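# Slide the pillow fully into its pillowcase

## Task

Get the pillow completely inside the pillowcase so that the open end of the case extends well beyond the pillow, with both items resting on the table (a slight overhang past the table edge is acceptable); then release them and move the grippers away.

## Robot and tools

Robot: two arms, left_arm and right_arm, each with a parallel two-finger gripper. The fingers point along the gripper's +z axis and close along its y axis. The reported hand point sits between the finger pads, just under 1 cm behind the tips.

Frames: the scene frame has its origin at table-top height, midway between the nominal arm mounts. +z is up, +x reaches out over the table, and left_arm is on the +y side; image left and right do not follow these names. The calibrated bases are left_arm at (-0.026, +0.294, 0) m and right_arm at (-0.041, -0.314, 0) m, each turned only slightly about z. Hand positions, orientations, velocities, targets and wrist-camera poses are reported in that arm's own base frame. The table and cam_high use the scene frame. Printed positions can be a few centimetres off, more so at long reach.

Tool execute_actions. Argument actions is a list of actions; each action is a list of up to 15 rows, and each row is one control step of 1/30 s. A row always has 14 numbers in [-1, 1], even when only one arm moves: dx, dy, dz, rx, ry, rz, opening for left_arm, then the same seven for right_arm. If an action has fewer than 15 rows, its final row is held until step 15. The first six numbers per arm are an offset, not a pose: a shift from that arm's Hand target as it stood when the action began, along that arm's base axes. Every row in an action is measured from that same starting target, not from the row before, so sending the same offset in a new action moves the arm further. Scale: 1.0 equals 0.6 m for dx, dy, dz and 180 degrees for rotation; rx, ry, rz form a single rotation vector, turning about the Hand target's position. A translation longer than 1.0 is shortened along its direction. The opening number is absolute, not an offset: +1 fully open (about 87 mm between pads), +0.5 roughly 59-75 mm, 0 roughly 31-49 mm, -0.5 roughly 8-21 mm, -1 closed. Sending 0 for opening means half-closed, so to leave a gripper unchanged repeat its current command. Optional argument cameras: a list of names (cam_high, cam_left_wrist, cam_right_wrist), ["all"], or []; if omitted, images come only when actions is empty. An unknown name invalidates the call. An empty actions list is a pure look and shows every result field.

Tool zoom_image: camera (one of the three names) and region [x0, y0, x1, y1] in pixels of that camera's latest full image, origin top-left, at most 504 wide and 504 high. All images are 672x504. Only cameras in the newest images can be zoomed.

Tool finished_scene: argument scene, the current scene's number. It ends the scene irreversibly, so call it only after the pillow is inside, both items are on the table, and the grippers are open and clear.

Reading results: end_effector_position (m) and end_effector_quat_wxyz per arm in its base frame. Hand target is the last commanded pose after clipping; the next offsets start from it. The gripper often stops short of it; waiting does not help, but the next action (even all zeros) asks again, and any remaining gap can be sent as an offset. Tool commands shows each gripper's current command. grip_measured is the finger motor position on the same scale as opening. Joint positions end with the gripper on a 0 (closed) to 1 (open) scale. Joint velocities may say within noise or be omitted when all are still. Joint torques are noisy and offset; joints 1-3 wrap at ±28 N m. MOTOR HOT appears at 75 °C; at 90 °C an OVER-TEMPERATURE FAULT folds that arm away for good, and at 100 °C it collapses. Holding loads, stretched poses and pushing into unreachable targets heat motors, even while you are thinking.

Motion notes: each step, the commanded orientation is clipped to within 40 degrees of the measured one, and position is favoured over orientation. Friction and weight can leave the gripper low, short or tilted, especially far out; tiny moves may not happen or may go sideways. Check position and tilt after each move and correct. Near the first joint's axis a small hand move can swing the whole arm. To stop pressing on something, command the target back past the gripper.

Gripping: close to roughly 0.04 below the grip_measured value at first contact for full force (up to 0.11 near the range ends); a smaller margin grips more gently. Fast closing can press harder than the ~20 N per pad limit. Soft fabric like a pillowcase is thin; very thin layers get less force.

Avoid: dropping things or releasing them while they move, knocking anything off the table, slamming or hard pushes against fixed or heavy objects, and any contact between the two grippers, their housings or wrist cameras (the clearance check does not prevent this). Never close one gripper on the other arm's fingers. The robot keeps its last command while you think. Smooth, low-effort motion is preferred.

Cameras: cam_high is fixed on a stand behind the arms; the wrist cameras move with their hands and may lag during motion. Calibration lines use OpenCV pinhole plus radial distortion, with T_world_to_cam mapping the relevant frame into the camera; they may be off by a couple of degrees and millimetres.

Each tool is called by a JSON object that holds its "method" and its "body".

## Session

{"method": "execute_actions", "body": {"actions": []}}

Scene clock: 0.00 s.
left_arm: end_effector_position=(+0.4319, -0.0892, +0.1668) grip_measured=+1.000 end_effector_quat_wxyz=(+0.499, -0.155, +0.851, -0.051) | right_arm: end_effector_position=(+0.4357, +0.1330, +0.1621) grip_measured=+1.000 end_effector_quat_wxyz=(+0.531, +0.083, +0.840, +0.077)
Joint positions: left_arm=[-0.286 1.499 1.061 -0.111 -0.314 -0.469 1] | right_arm=[0.377 1.527 1.001 0.066 0.299 0.388 1]
Joint velocities: within noise
Joint torques (N m): no reading
Motor temperatures (°C): left_arm=[24 30 29 31 24 24 25] | right_arm=[22 31 30 25 23 23 26]
Heat: left arm: 31 °C; right arm: 31 °C.
Hand target: left_arm +0.4358, -0.0901, +0.1805; +0.514, -0.157, +0.841, -0.058 | right_arm +0.4360, +0.1332, +0.1658; +0.533, +0.083, +0.838, +0.078
Tool commands: left_gripper/opening=+1.0 right_gripper/opening=+1.0
camera_calibration:
cam_left_wrist: T_world_to_cam=[[0.21844, -0.94403, 0.24717, -0.22332], [-0.95364, -0.26024, -0.15115, 0.4359], [0.20701, -0.2027, -0.95711, 0.1967]] pos_world=[0.42375, -0.05751, 0.30935]
cam_right_wrist: T_world_to_cam=[[-0.06957, -0.97534, -0.20944, 0.19309], [-0.96537, 0.11874, -0.23228, 0.46307], [0.25142, 0.18602, -0.94983, 0.16457]] pos_world=[0.41909, 0.10273, 0.30432]

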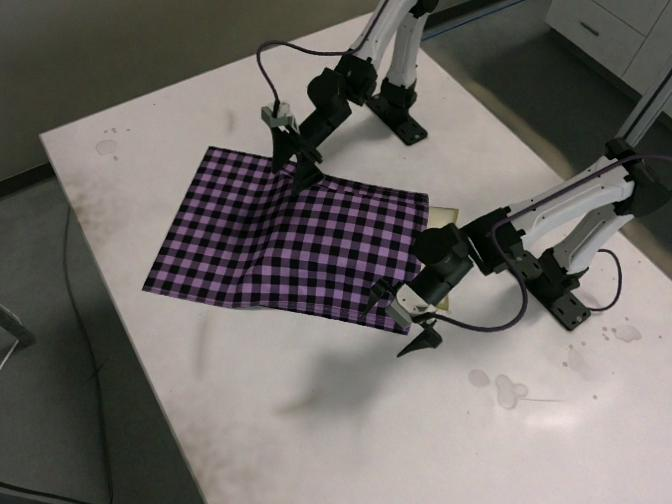

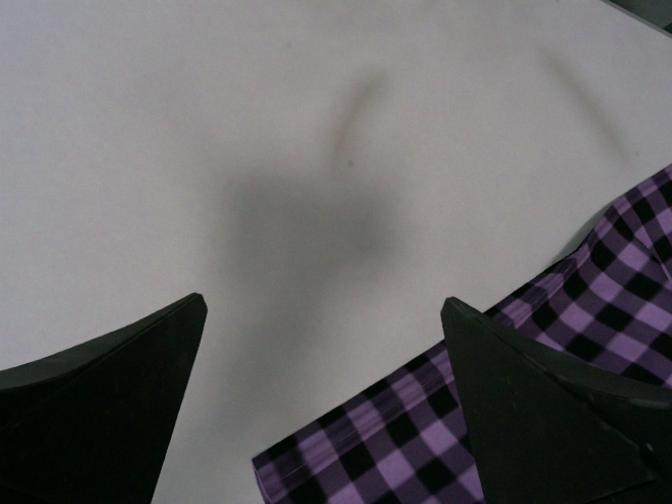

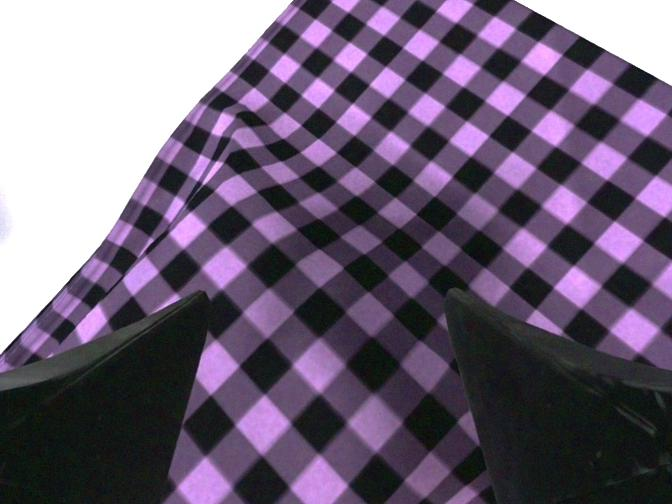

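{"method": "execute_actions", "body": {"actions": [[[-0.0395,-0.0195,-0.025,0.0397,0.0581,-0.085,0.4,-0.1275,0.0366,-0.019,0.0233,0.0888,-0.0428,0.4]],[[-0.0395,-0.0195,-0.025,0.0397,0.0581,-0.085,0.4,-0.1275,0.0366,-0.019,0.0233,0.0888,-0.0428,0.4]],[[-0.0395,-0.0195,-0.025,0.0397,0.0581,-0.085,0.4,-0.1275,0.0366,-0.019,0.0233,0.0888,-0.0428,0.4]],[[-0.0395,-0.0195,-0.025,0.0397,0.0581,-0.085,0.4,-0.1275,0.0366,-0.019,0.0233,0.0888,-0.0428,0.4]]], "cameras": ["all"]}}

Scene clock: 138.53 s.
left_arm: end_effector_position=(+0.3346, -0.1322, +0.1166) grip_measured=+0.400 end_effector_quat_wxyz=(+0.115, +0.386, +0.914, -0.049) | right_arm: end_effector_position=(+0.1366, +0.2215, +0.1243) grip_measured=+0.400 end_effector_quat_wxyz=(+0.012, +0.389, +0.921, +0.011)
Joint positions: left_arm=[-0.372 1.832 1.594 -1.105 0.104 0.416 0.7] | right_arm=[0.87 1.473 1.225 -1.296 0.017 1.669 0.7]
Joint torques (N m): left_arm=[-0.59 -7.47 8.2 0.61 0.07 0.13] | right_arm=[0.9 -5.07 5.08 0.29 -0.15 0.04]
Motor temperatures (°C): left_arm=[24 38 39 37 24 24 24] | right_arm=[22 36 38 32 23 23 25]
Heat: left arm: 39 °C; right arm: 38 °C.
Hand target: left_arm +0.3410, -0.1369, +0.1205; +0.120, +0.392, +0.911, -0.052 | right_arm +0.1301, +0.2210, +0.1202; +0.000, +0.391, +0.920, +0.000
Off the commanded pose: left_arm 0.009 m, 1 deg | right_arm 0.008 m, 2 deg.
cam_left_wrist: T_world_to_cam=[[-0.71176, -0.70242, 0.00071, 0.14166], [-0.569, 0.57715, 0.58579, 0.22043], [-0.41188, 0.41654, -0.81046, 0.43198]] pos_world=[0.40417, -0.20765, 0.22088]
cam_right_wrist: T_world_to_cam=[[-0.71554, -0.69841, -0.01492, 0.25333], [-0.46152, 0.45659, 0.7606, -0.11204], [-0.5244, 0.55113, -0.64904, 0.1751]] pos_world=[0.22139, 0.13158, 0.20265]

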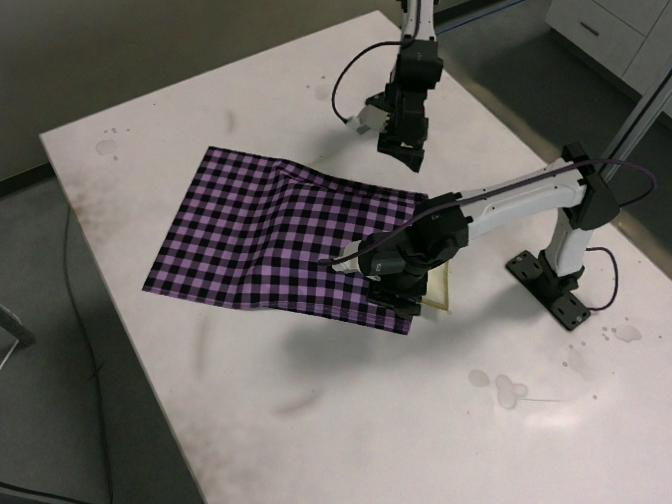

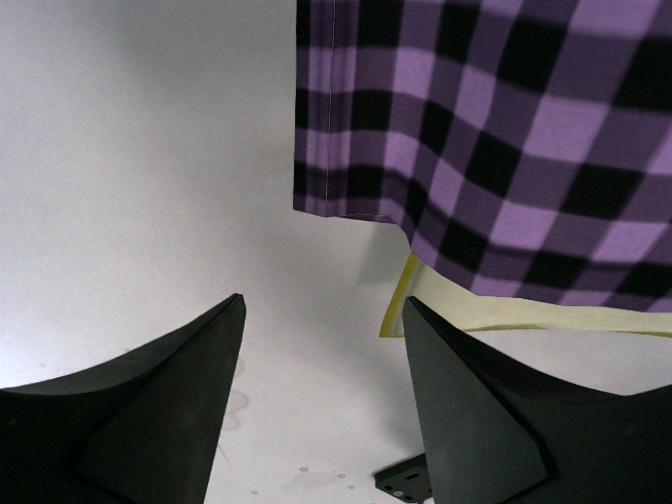

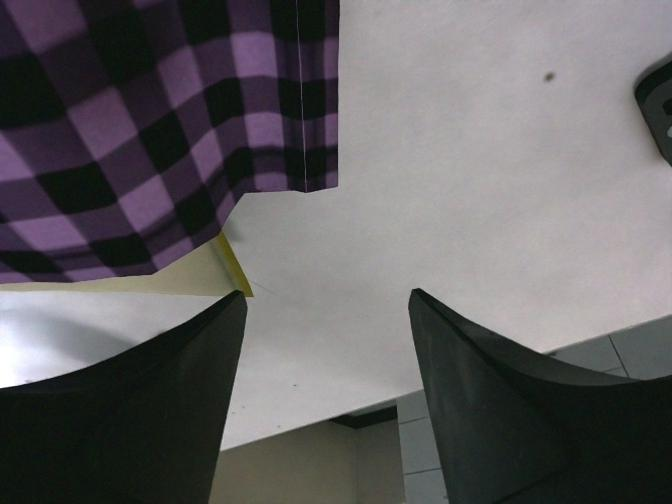

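{"method": "execute_actions", "body": {"actions": [[[0.0173,0.003,-0.08,0,0,0,0.4,-0.006,0.03,-0.08,0,0,0,0.4]],[[0,0,-0.07,0,0,0,0.4,0,0,-0.07,0,0,0,0.4]]], "cameras": ["cam_left_wrist","cam_right_wrist"]}}

Scene clock: 169.93 s.
left_arm: end_effector_position=(+0.3480, -0.1352, +0.0339) grip_measured=+0.400 end_effector_quat_wxyz=(+0.116, +0.392, +0.912, -0.049) | right_arm: end_effector_position=(+0.1295, +0.2360, +0.0335) grip_measured=+0.400 end_effector_quat_wxyz=(+0.007, +0.390, +0.921, +0.001)
Joint positions: left_arm=[-0.367 1.928 1.388 -0.801 0.106 0.432 0.7] | right_arm=[0.924 1.589 0.967 -0.944 0.013 1.725 0.7]
Joint torques (N m): left_arm=[0.4 -8.79 4.93 0.84 0.09 0.14] | right_arm=[0.99 -5.6 5.19 0.45 -0.12 0.05]
Heat: left arm: 41 °C; right arm: 36 °C.
Hand target: left_arm +0.3514, -0.1351, +0.0305; +0.120, +0.392, +0.911, -0.052 | right_arm +0.1264, +0.2389, +0.0302; +0.000, +0.391, +0.920, +0.000
Off the commanded pose: left_arm 0.005 m, 1 deg | right_arm 0.005 m, 1 deg.
cam_left_wrist: T_world_to_cam=[[-0.71937, -0.69462, -0.00237, 0.15291], [-0.56478, 0.58291, 0.58416, 0.27763], [-0.40439, 0.42157, -0.81163, 0.36986]] pos_world=[0.41637, -0.21154, 0.13837]
cam_right_wrist: T_world_to_cam=[[-0.71639, -0.69767, 0.00717, 0.25628], [-0.44793, 0.46778, 0.76194, -0.05727], [-0.53493, 0.54263, -0.64761, 0.10779]] pos_world=[0.21561, 0.14709, 0.11161]

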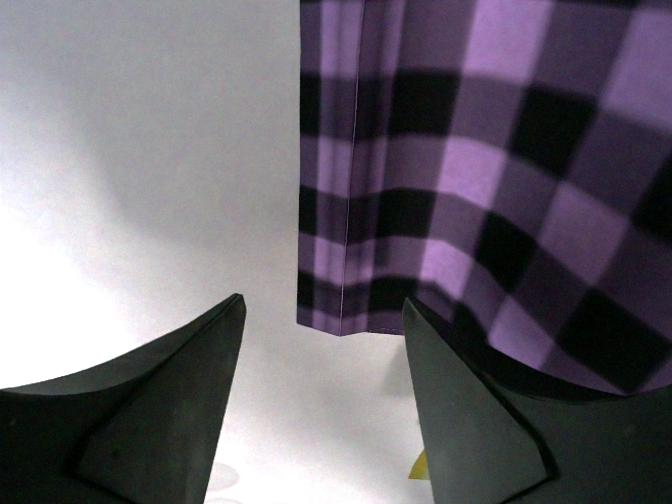

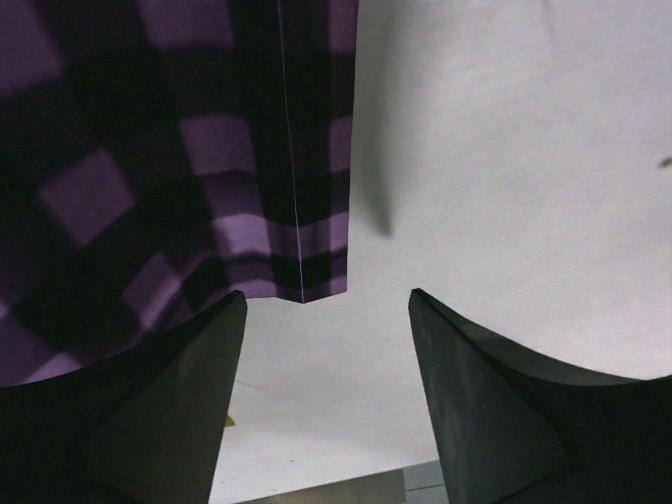

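{"method": "execute_actions", "body": {"actions": [[[0,0,-0.038,0,0,0,0.4,0,0,-0.038,0,0,0,0.4]],[[0,0,0,0,0,0,-0.3,0,0,0,0,0,0,-0.3]],[[0,0,0,0,0,0,-1,0,0,0,0,0,0,-1]],[[0,0,0,0,0,0,-1,0,0,0,0,0,0,-1]]], "cameras": ["all"]}}

Scene clock: 179.77 s.
left_arm: end_effector_position=(+0.3484, -0.1373, +0.0138) grip_measured=-0.870 end_effector_quat_wxyz=(+0.119, +0.392, +0.911, -0.054) | right_arm: end_effector_position=(+0.1302, +0.2382, +0.0124) grip_measured=-0.999 end_effector_quat_wxyz=(+0.006, +0.390, +0.921, +0.005)
Joint positions: left_arm=[-0.367 1.952 1.337 -0.721 0.116 0.432 0.065] | right_arm=[0.924 1.626 0.912 -0.845 0.009 1.726 0.001]
Joint torques (N m): left_arm=[0.43 -8.4 4.53 0.89 0 0.13] | right_arm=[0.99 -5.41 4.7 0.46 -0.07 0.04]
Heat: left arm: 40 °C; right arm: 36 °C.
Hand target: left_arm +0.3515, -0.1351, +0.0077; +0.120, +0.392, +0.911, -0.052 | right_arm +0.1264, +0.2390, +0.0074; +0.000, +0.391, +0.920, +0.000
Off the commanded pose: left_arm 0.007 m, 0 deg | right_arm 0.006 m, 1 deg.
cam_left_wrist: T_world_to_cam=[[-0.72098, -0.69295, 0.00397, 0.15244], [-0.56452, 0.59066, 0.57658, 0.29181], [-0.40188, 0.41347, -0.81703, 0.35267]] pos_world=[0.41637, -0.21254, 0.11928]
cam_right_wrist: T_world_to_cam=[[-0.71715, -0.69692, 0.00031, 0.25843], [-0.44837, 0.46173, 0.76536, -0.0404], [-0.53353, 0.54874, -0.64361, 0.09162]] pos_world=[0.2161, 0.14848, 0.08981]

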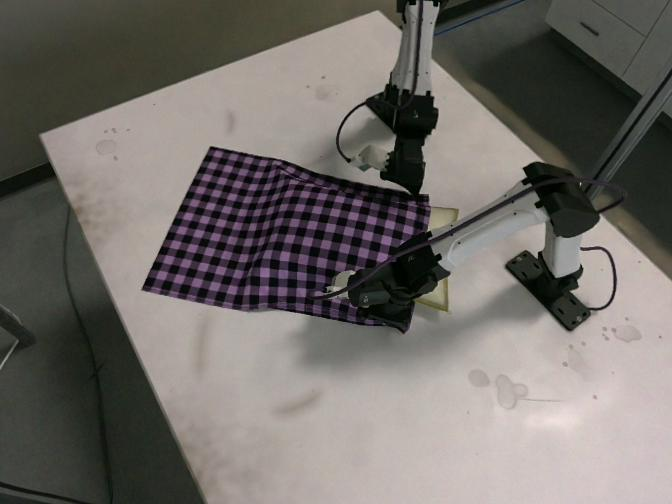

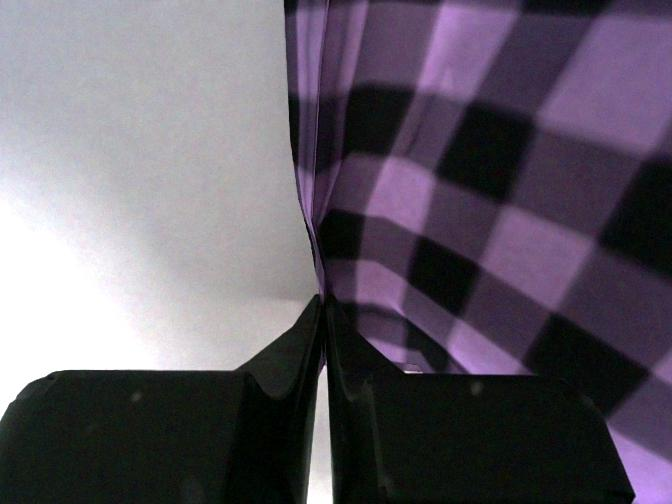

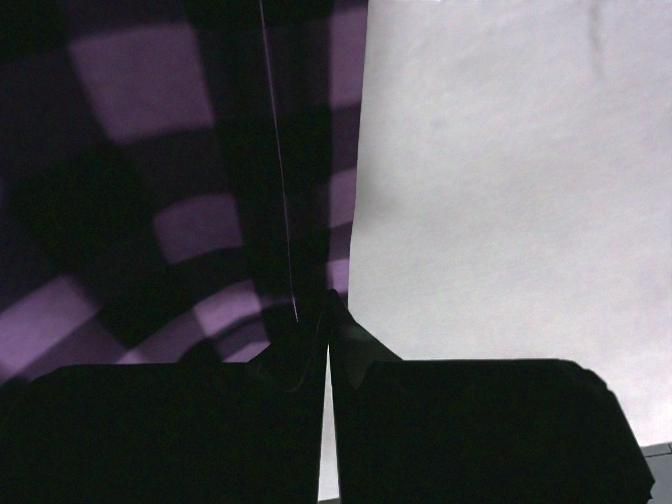

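{"method": "execute_actions", "body": {"actions": [[[0,0,0,0,0,0,-1,0,0,0.03,0,0,0,0.2]],[[0,0,0,0,0,0,-1,0.023,0,0,0,0,0,0.3]],[[0,0,0,0,0,0,-1,0,0,-0.052,0,0,0,0.3]],[[0,0,0,0,0,0,-1,0,0,0,0,0,0,-0.4]],[[0,0,0,0,0,0,-1,0,0,0,0,0,0,-1]],[[0,0,0,0,0,0,-1,0,0,0,0,0,0,-1]]], "cameras": ["cam_right_wrist"]}}

Scene clock: 201.90 s.
left_arm: end_effector_position=(+0.3484, -0.1373, +0.0138) grip_measured=-0.870 end_effector_quat_wxyz=(+0.119, +0.392, +0.911, -0.054) | right_arm: end_effector_position=(+0.1512, +0.2534, +0.0104) grip_measured=-0.887 end_effector_quat_wxyz=(+0.010, +0.393, +0.919, +0.039)
Joint positions: left_arm=[-0.367 1.952 1.337 -0.721 0.116 0.432 0.065] | right_arm=[0.89 1.66 0.934 -0.763 -0.003 1.7 0.057]
Joint torques (N m): left_arm=[0.44 -8.38 4.59 0.89 0 0.13] | right_arm=[0.29 -3.89 3.34 0.27 0.06 -0.1]
Heat: left arm: 38 °C; right arm: 35 °C.
Hand target: left_arm +0.3514, -0.1351, +0.0077; +0.120, +0.392, +0.911, -0.052 | right_arm +0.1402, +0.2391, -0.0058; +0.000, +0.391, +0.920, +0.000
Off the commanded pose: left_arm 0.007 m, 0 deg | right_arm 0.024 m, 5 deg.
cam_right_wrist: T_world_to_cam=[[-0.7207, -0.69009, -0.06611, 0.28369], [-0.47155, 0.41809, 0.77643, -0.02211], [-0.50817, 0.59074, -0.62673, 0.07858]] pos_world=[0.23396, 0.1586, 0.08517]

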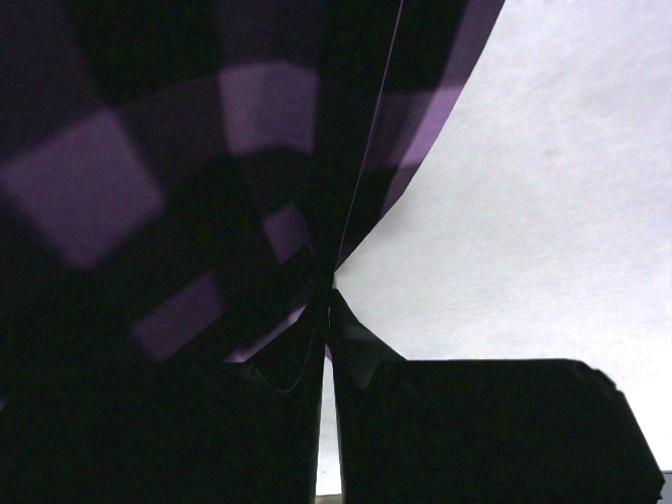

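{"method": "execute_actions", "body": {"actions": [[[0.0164,-0.0188,0.0733,-0.0303,-0.0286,0,-1,0.0193,-0.015,0.0742,0.0243,-0.0249,0,-1]],[[0.0164,-0.0188,0.0733,-0.0303,-0.0286,0,-1,0.0193,-0.015,0.0742,0.0243,-0.0249,0,-1]],[[0.0164,-0.0188,0.0733,-0.0303,-0.0286,0,-1,0.0193,-0.015,0.0742,0.0243,-0.0249,0,-1]],[[0.0164,-0.0188,0.0733,-0.0303,-0.0286,0,-1,0.0193,-0.015,0.0742,0.0243,-0.0249,0,-1]]], "cameras": ["all"]}}

Scene clock: 247.13 s.
left_arm: end_effector_position=(+0.3707, -0.1785, +0.1514) grip_measured=-0.870 end_effector_quat_wxyz=(+0.296, +0.370, +0.866, -0.158) | right_arm: end_effector_position=(+0.1901, +0.2030, +0.1651) grip_measured=-0.904 end_effector_quat_wxyz=(+0.092, +0.387, +0.896, +0.196)
Joint positions: left_arm=[-0.34 1.682 1.435 -0.717 0.34 0.36 0.065] | right_arm=[0.648 1.196 1.085 -1.026 -0.032 1.471 0.048]
Joint torques (N m): left_arm=[0.85 -10.52 9.46 1.67 0.03 0.04] | right_arm=[-0.34 -4.26 8.61 0.91 -0.28 -0.21]
Motor temperatures (°C): left_arm=[24 41 36 32 24 24 26] | right_arm=[22 32 33 28 23 23 26]
Heat: left arm: 41 °C; right arm: 33 °C.
Hand target: left_arm +0.3908, -0.1802, +0.1836; +0.351, +0.365, +0.849, -0.152 | right_arm +0.1864, +0.2030, +0.1722; +0.084, +0.382, +0.898, +0.200
Off the commanded pose: left_arm 0.038 m, 7 deg | right_arm 0.008 m, 1 deg.
cam_left_wrist: T_world_to_cam=[[-0.72969, -0.68134, 0.05764, 0.1365], [-0.66182, 0.72493, 0.19096, 0.36787], [-0.1719, 0.10119, -0.9799, 0.37475]] pos_world=[0.40748, -0.2116, 0.2891]
cam_right_wrist: T_world_to_cam=[[-0.66131, -0.62862, -0.40928, 0.31998], [-0.67323, 0.25678, 0.69341, -0.01793], [-0.33079, 0.7341, -0.59302, 0.15666]] pos_world=[0.25136, 0.09074, 0.2363]

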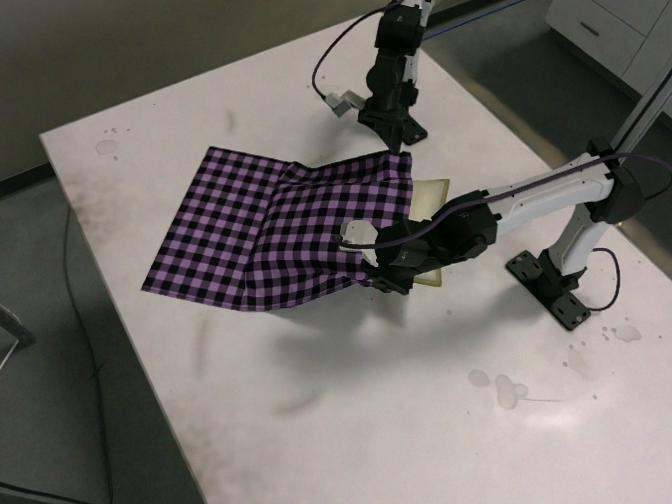

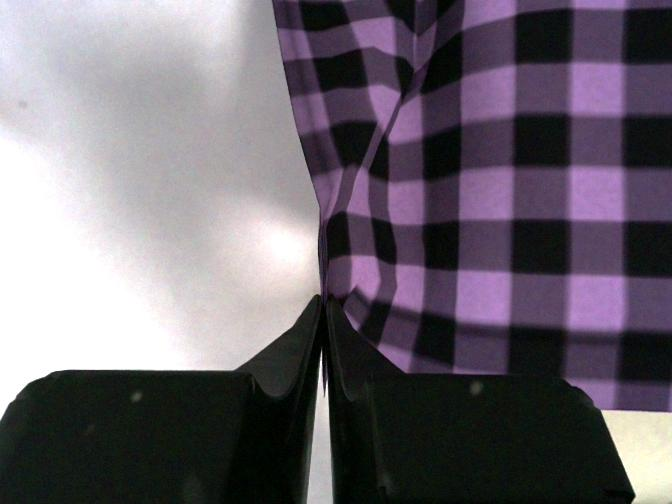

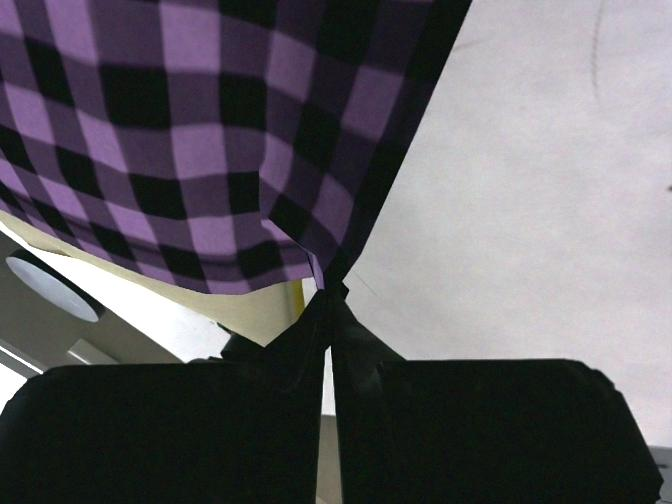

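{"method": "execute_actions", "body": {"actions": [[[0.0164,-0.0188,0.0733,-0.0303,-0.0286,0,-1,0.0193,-0.015,0.0742,0.0243,-0.0249,0,-1]],[[0.0164,-0.0188,0.0733,-0.0303,-0.0286,0,-1,0.0193,-0.015,0.0742,0.0243,-0.0249,0,-1]],[[0.0164,-0.0188,0.0733,-0.0303,-0.0286,0,-1,0.0193,-0.015,0.0742,0.0243,-0.0249,0,-1]],[[0.0164,-0.0188,0.0733,-0.0303,-0.0286,0,-1,0.0193,-0.015,0.0742,0.0243,-0.0249,0,-1]]], "cameras": ["all"]}}

Scene clock: 256.40 s.
left_arm: end_effector_position=(+0.4209, -0.2240, +0.3182) grip_measured=-0.870 end_effector_quat_wxyz=(+0.509, +0.315, +0.763, -0.245) | right_arm: end_effector_position=(+0.2339, +0.1651, +0.3404) grip_measured=-0.904 end_effector_quat_wxyz=(+0.161, +0.364, +0.836, +0.378)
Joint positions: left_arm=[-0.333 1.621 1.676 -0.473 0.47 0.141 0.065] | right_arm=[0.261 1.178 1.582 -1.193 -0.364 1.234 0.048]
Joint torques (N m): left_arm=[0.17 -9.17 10.03 2.17 0.02 0.01] | right_arm=[-0.32 -2.52 8.14 1.75 -0.47 -0.18]
Heat: left arm: 41 °C; right arm: 35 °C.
Hand target: left_arm +0.4300, -0.2254, +0.3596; +0.559, +0.314, +0.729, -0.241 | right_arm +0.2328, +0.1670, +0.3504; +0.163, +0.354, +0.834, +0.391
Off the commanded pose: left_arm 0.042 m, 7 deg | right_arm 0.010 m, 2 deg.
cam_left_wrist: T_world_to_cam=[[-0.72565, -0.68546, 0.05989, 0.1292], [-0.66486, 0.6761, -0.31756, 0.55443], [0.17718, -0.27026, -0.94634, 0.31063]] pos_world=[0.40733, -0.20234, 0.46229]
cam_right_wrist: T_world_to_cam=[[-0.49297, -0.45838, -0.73951, 0.44189], [-0.85054, 0.07493, 0.52054, 0.03007], [-0.18319, 0.88559, -0.42681, 0.18677]] pos_world=[0.27763, 0.0349, 0.39084]

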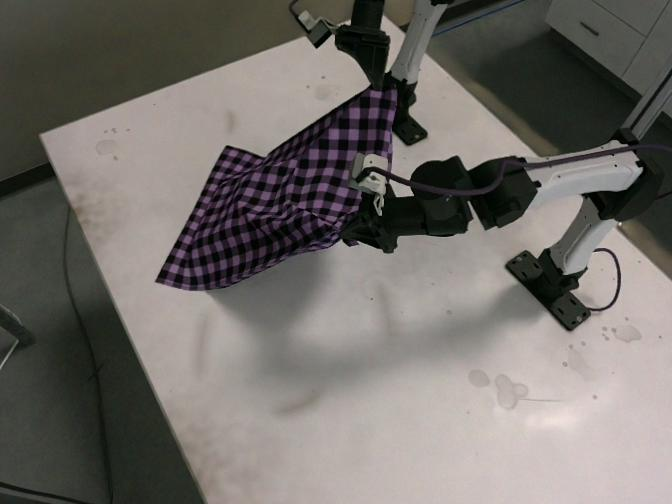

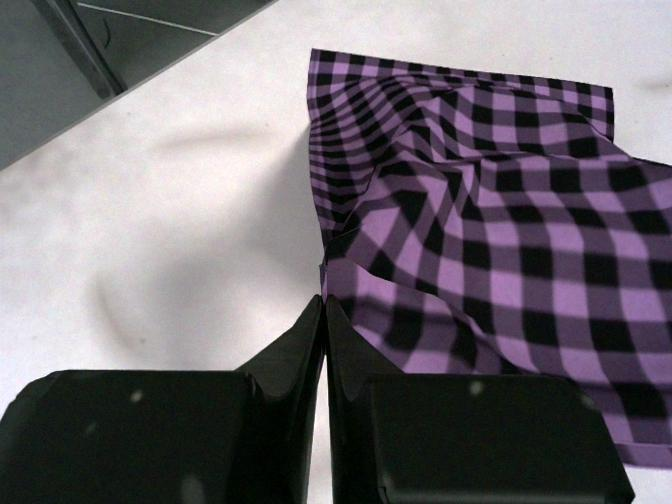

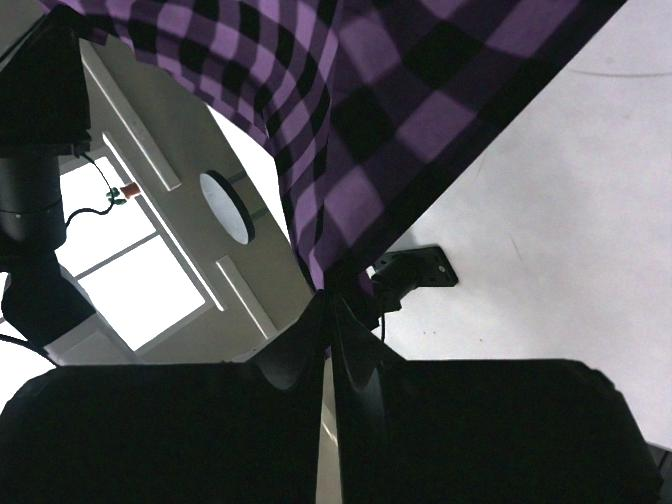

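{"method": "execute_actions", "body": {"actions": [[[-0.0244,0.0225,-0.0713,0.0303,0.0286,0,-1,-0.0246,0.0219,-0.0688,-0.0243,0.0249,0,-1]],[[-0.0244,0.0225,-0.0713,0.0303,0.0286,0,-1,-0.0246,0.0219,-0.0688,-0.0243,0.0249,0,-1]],[[-0.0244,0.0225,-0.0713,0.0303,0.0286,0,-1,-0.0246,0.0219,-0.0688,-0.0243,0.0249,0,-1]],[[-0.0244,0.0225,-0.0713,0.0303,0.0286,0,-1,-0.0246,0.0219,-0.0688,-0.0243,0.0249,0,-1]],[[-0.0244,0.0225,-0.0713,0.0303,0.0286,0,-1,-0.0246,0.0219,-0.0688,-0.0243,0.0249,0,-1]],[[-0.0244,0.0225,-0.0713,0.0303,0.0286,0,-1,-0.0246,0.0219,-0.0688,-0.0243,0.0249,0,-1]]], "cameras": ["all"]}}

Scene clock: 289.93 s.
left_arm: end_effector_position=(+0.3406, -0.1433, +0.1061) grip_measured=-0.870 end_effector_quat_wxyz=(+0.237, +0.377, +0.889, -0.106) | right_arm: end_effector_position=(+0.1429, +0.2447, +0.1047) grip_measured=-0.904 end_effector_quat_wxyz=(+0.037, +0.386, +0.916, +0.102)
Joint positions: left_arm=[-0.329 1.644 1.277 -0.731 0.24 0.414 0.065] | right_arm=[0.907 1.382 1.043 -1.014 0.018 1.703 0.048]
Joint torques (N m): left_arm=[-0.76 -6.79 5.33 1.17 0 0.13] | right_arm=[0.88 -4.64 6.15 0.83 0.19 0.04]
Motor temperatures (°C): left_arm=[24 42 39 37 24 24 26] | right_arm=[22 31 35 29 23 23 26]
Heat: left arm: 42 °C; right arm: 35 °C.
Hand target: left_arm +0.3423, -0.1444, +0.1028; +0.238, +0.382, +0.887, -0.103 | right_arm +0.1442, +0.2458, +0.1026; +0.042, +0.389, +0.915, +0.101
Off the commanded pose: left_arm 0.004 m, 1 deg | right_arm 0.003 m, 1 deg.
cam_left_wrist: T_world_to_cam=[[-0.71467, -0.69936, 0.01234, 0.13832], [-0.65385, 0.67422, 0.34336, 0.30488], [-0.24845, 0.23733, -0.93912, 0.3629]] pos_world=[0.38837, -0.19495, 0.23442]
cam_right_wrist: T_world_to_cam=[[-0.70034, -0.6845, -0.20244, 0.28791], [-0.55275, 0.34062, 0.76056, -0.06333], [-0.45165, 0.64455, -0.61691, 0.11627]] pos_world=[0.21914, 0.1437, 0.17818]

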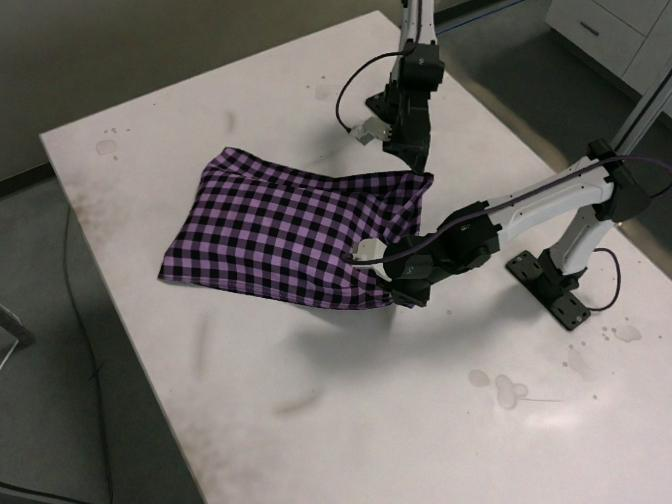

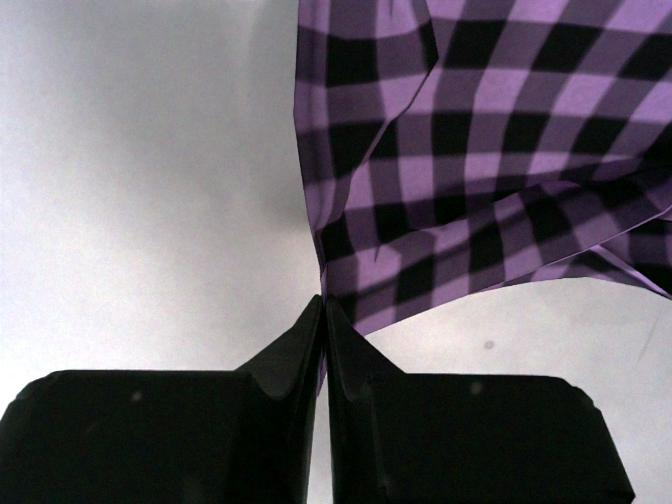

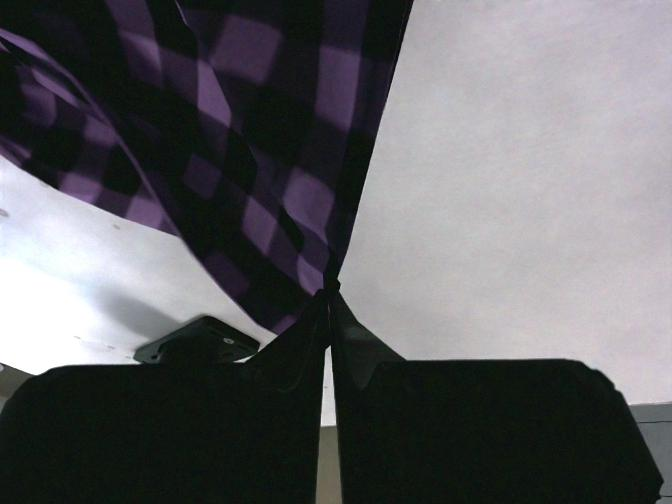

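{"method": "execute_actions", "body": {"actions": [[[-0.011,0.0355,-0.07,0.0303,0.0286,0,-1,-0.038,0.01,-0.07,-0.0243,0.0249,0,-1]],[[-0.011,0.0355,-0.068,0.0303,0.0286,0,-1,-0.038,0.01,-0.068,-0.0243,0.0249,0,-1]]], "cameras": ["all"]}}

Scene clock: 303.23 s.
left_arm: end_effector_position=(+0.3273, -0.1081, +0.0240) grip_measured=-0.870 end_effector_quat_wxyz=(+0.124, +0.393, +0.909, -0.062) | right_arm: end_effector_position=(+0.1027, +0.2546, +0.0223) grip_measured=-0.904 end_effector_quat_wxyz=(+0.010, +0.390, +0.921, +0.001)
Joint positions: left_arm=[-0.3 1.829 1.213 -0.72 0.149 0.497 0.065] | right_arm=[1.053 1.609 0.94 -0.898 0.019 1.854 0.048]
Joint torques (N m): left_arm=[0.57 -7.76 4.85 0.74 -0.12 0.13] | right_arm=[0.92 -5.64 5.29 0.41 -0.19 0.05]
Heat: left arm: 41 °C; right arm: 35 °C.
Hand target: left_arm +0.3291, -0.1017, +0.0201; +0.120, +0.392, +0.911, -0.052 | right_arm +0.0986, +0.2578, +0.0198; +0.000, +0.391, +0.920, +0.000
Off the commanded pose: left_arm 0.008 m, 1 deg | right_arm 0.006 m, 1 deg.
cam_left_wrist: T_world_to_cam=[[-0.72346, -0.69019, 0.01564, 0.15818], [-0.56377, 0.60372, 0.56364, 0.25833], [-0.39846, 0.39895, -0.82587, 0.33803]] pos_world=[0.39476, -0.18165, 0.13109]
cam_right_wrist: T_world_to_cam=[[-0.71612, -0.69796, 0.00486, 0.25022], [-0.45189, 0.46894, 0.75887, -0.06932], [-0.53194, 0.54124, -0.65122, 0.07621]] pos_world=[0.1884, 0.1659, 0.10102]

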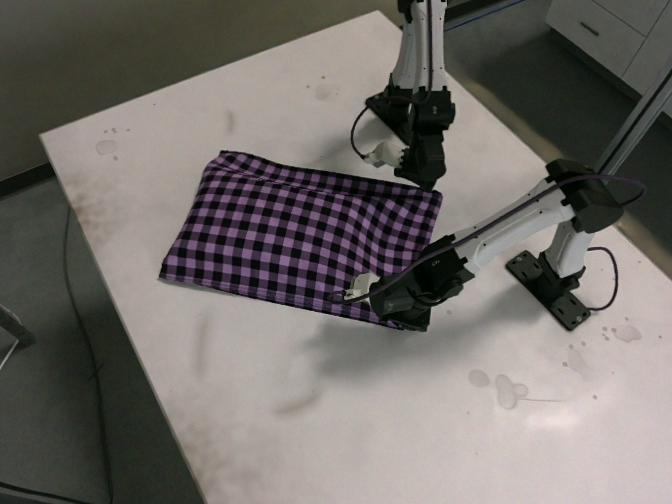

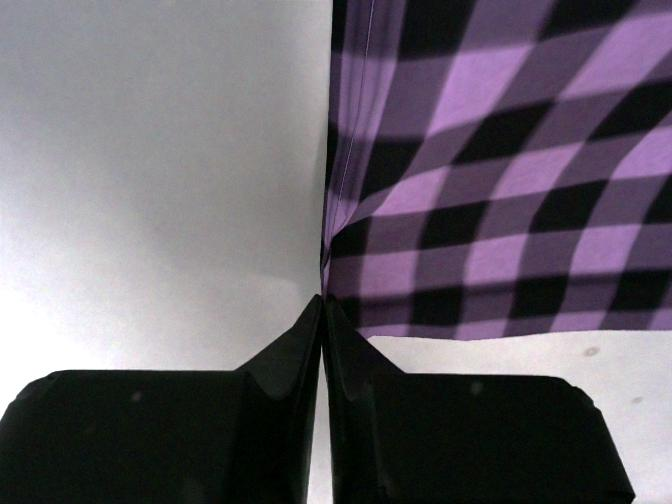

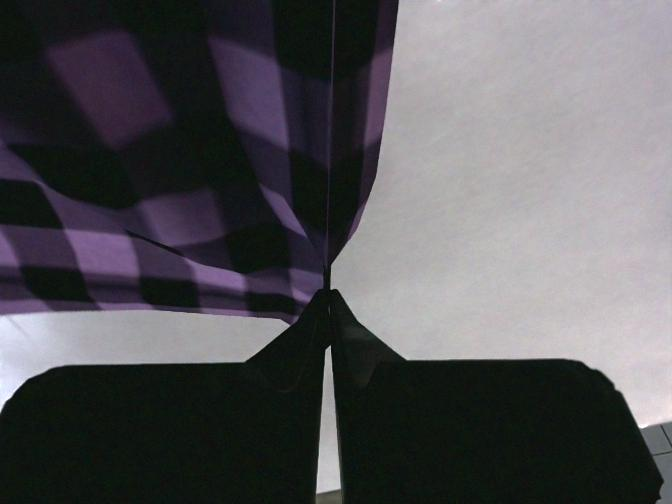

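{"method": "execute_actions", "body": {"actions": [[[0,0,-0.014,0,0,0,-1,0,0,-0.014,0,0,0,-1]],[[0,0,0,0,0,0,-0.5,0,0,0,0,0,0,-0.5]],[[0,0,0,0,0,0,0.1,0,0,0,0,0,0,0.1]],[[0,0,0,0,0,0,0.3,0,0,0,0,0,0,0.3]],[[0,0,0.08,0,0,0,0.3,0,0,0.08,0,0,0,0.3]],[[0,0,0.1,0,0,0,0.3,0,0,0.1,0,0,0,0.3]],[[-0.02,0.05,0.1,0,0,0,0.3,-0.03,-0.06,0.08,0,0,0,0.3]]], "cameras": ["all"]}}

Scene clock: 313.97 s.
left_arm: end_effector_position=(+0.3121, -0.0708, +0.1665) grip_measured=+0.300 end_effector_quat_wxyz=(+0.099, +0.390, +0.914, -0.051) | right_arm: end_effector_position=(+0.0819, +0.2200, +0.1630) grip_measured=+0.300 end_effector_quat_wxyz=(+0.006, +0.390, +0.921, -0.003)
Joint positions: left_arm=[-0.219 1.73 1.671 -1.334 0.137 0.576 0.65] | right_arm=[1.053 1.388 1.307 -1.494 0.013 1.855 0.65]
Joint torques (N m): left_arm=[0.31 -8.75 8.1 0.47 0.12 0.15] | right_arm=[0.14 -4.62 7.41 0.19 -0.12 -0.04]
Heat: left arm: 41 °C; right arm: 35 °C.
Hand target: left_arm +0.3172, -0.0717, +0.1797; +0.120, +0.392, +0.911, -0.052 | right_arm +0.0807, +0.2219, +0.1675; +0.000, +0.391, +0.920, +0.000
Off the commanded pose: left_arm 0.014 m, 2 deg | right_arm 0.005 m, 1 deg.
cam_left_wrist: T_world_to_cam=[[-0.71731, -0.69659, 0.01513, 0.16845], [-0.54693, 0.57639, 0.60716, 0.13254], [-0.43166, 0.42725, -0.79443, 0.44185]] pos_world=[0.38405, -0.14784, 0.26799]
cam_right_wrist: T_world_to_cam=[[-0.71713, -0.69681, 0.01371, 0.20895], [-0.44457, 0.47251, 0.76098, -0.17098], [-0.53673, 0.53962, -0.64863, 0.17584]] pos_world=[0.16821, 0.1315, 0.2413]

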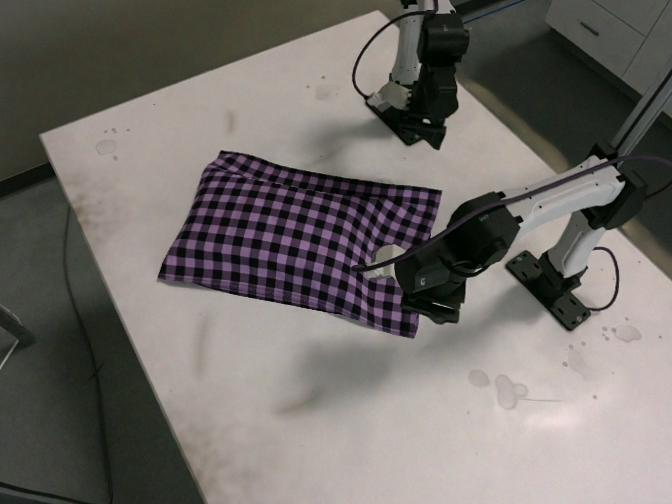

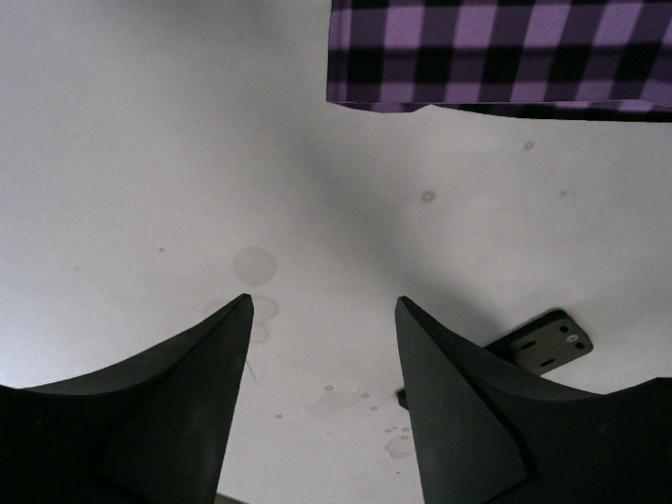

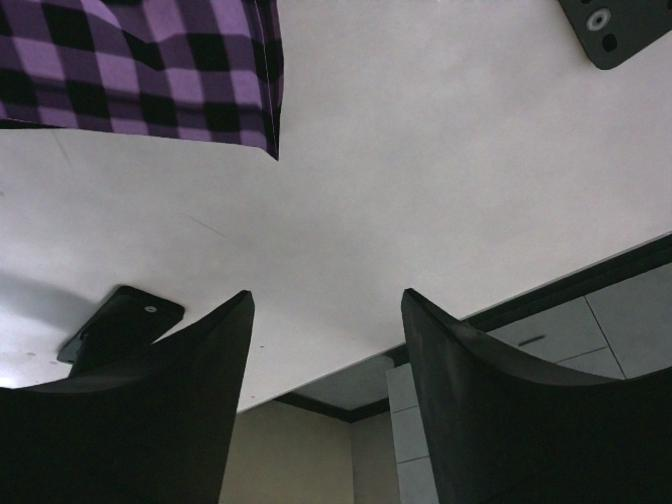

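{"method": "finished_scene", "body": {"scene": 2}}

The scene is finished: the task was done.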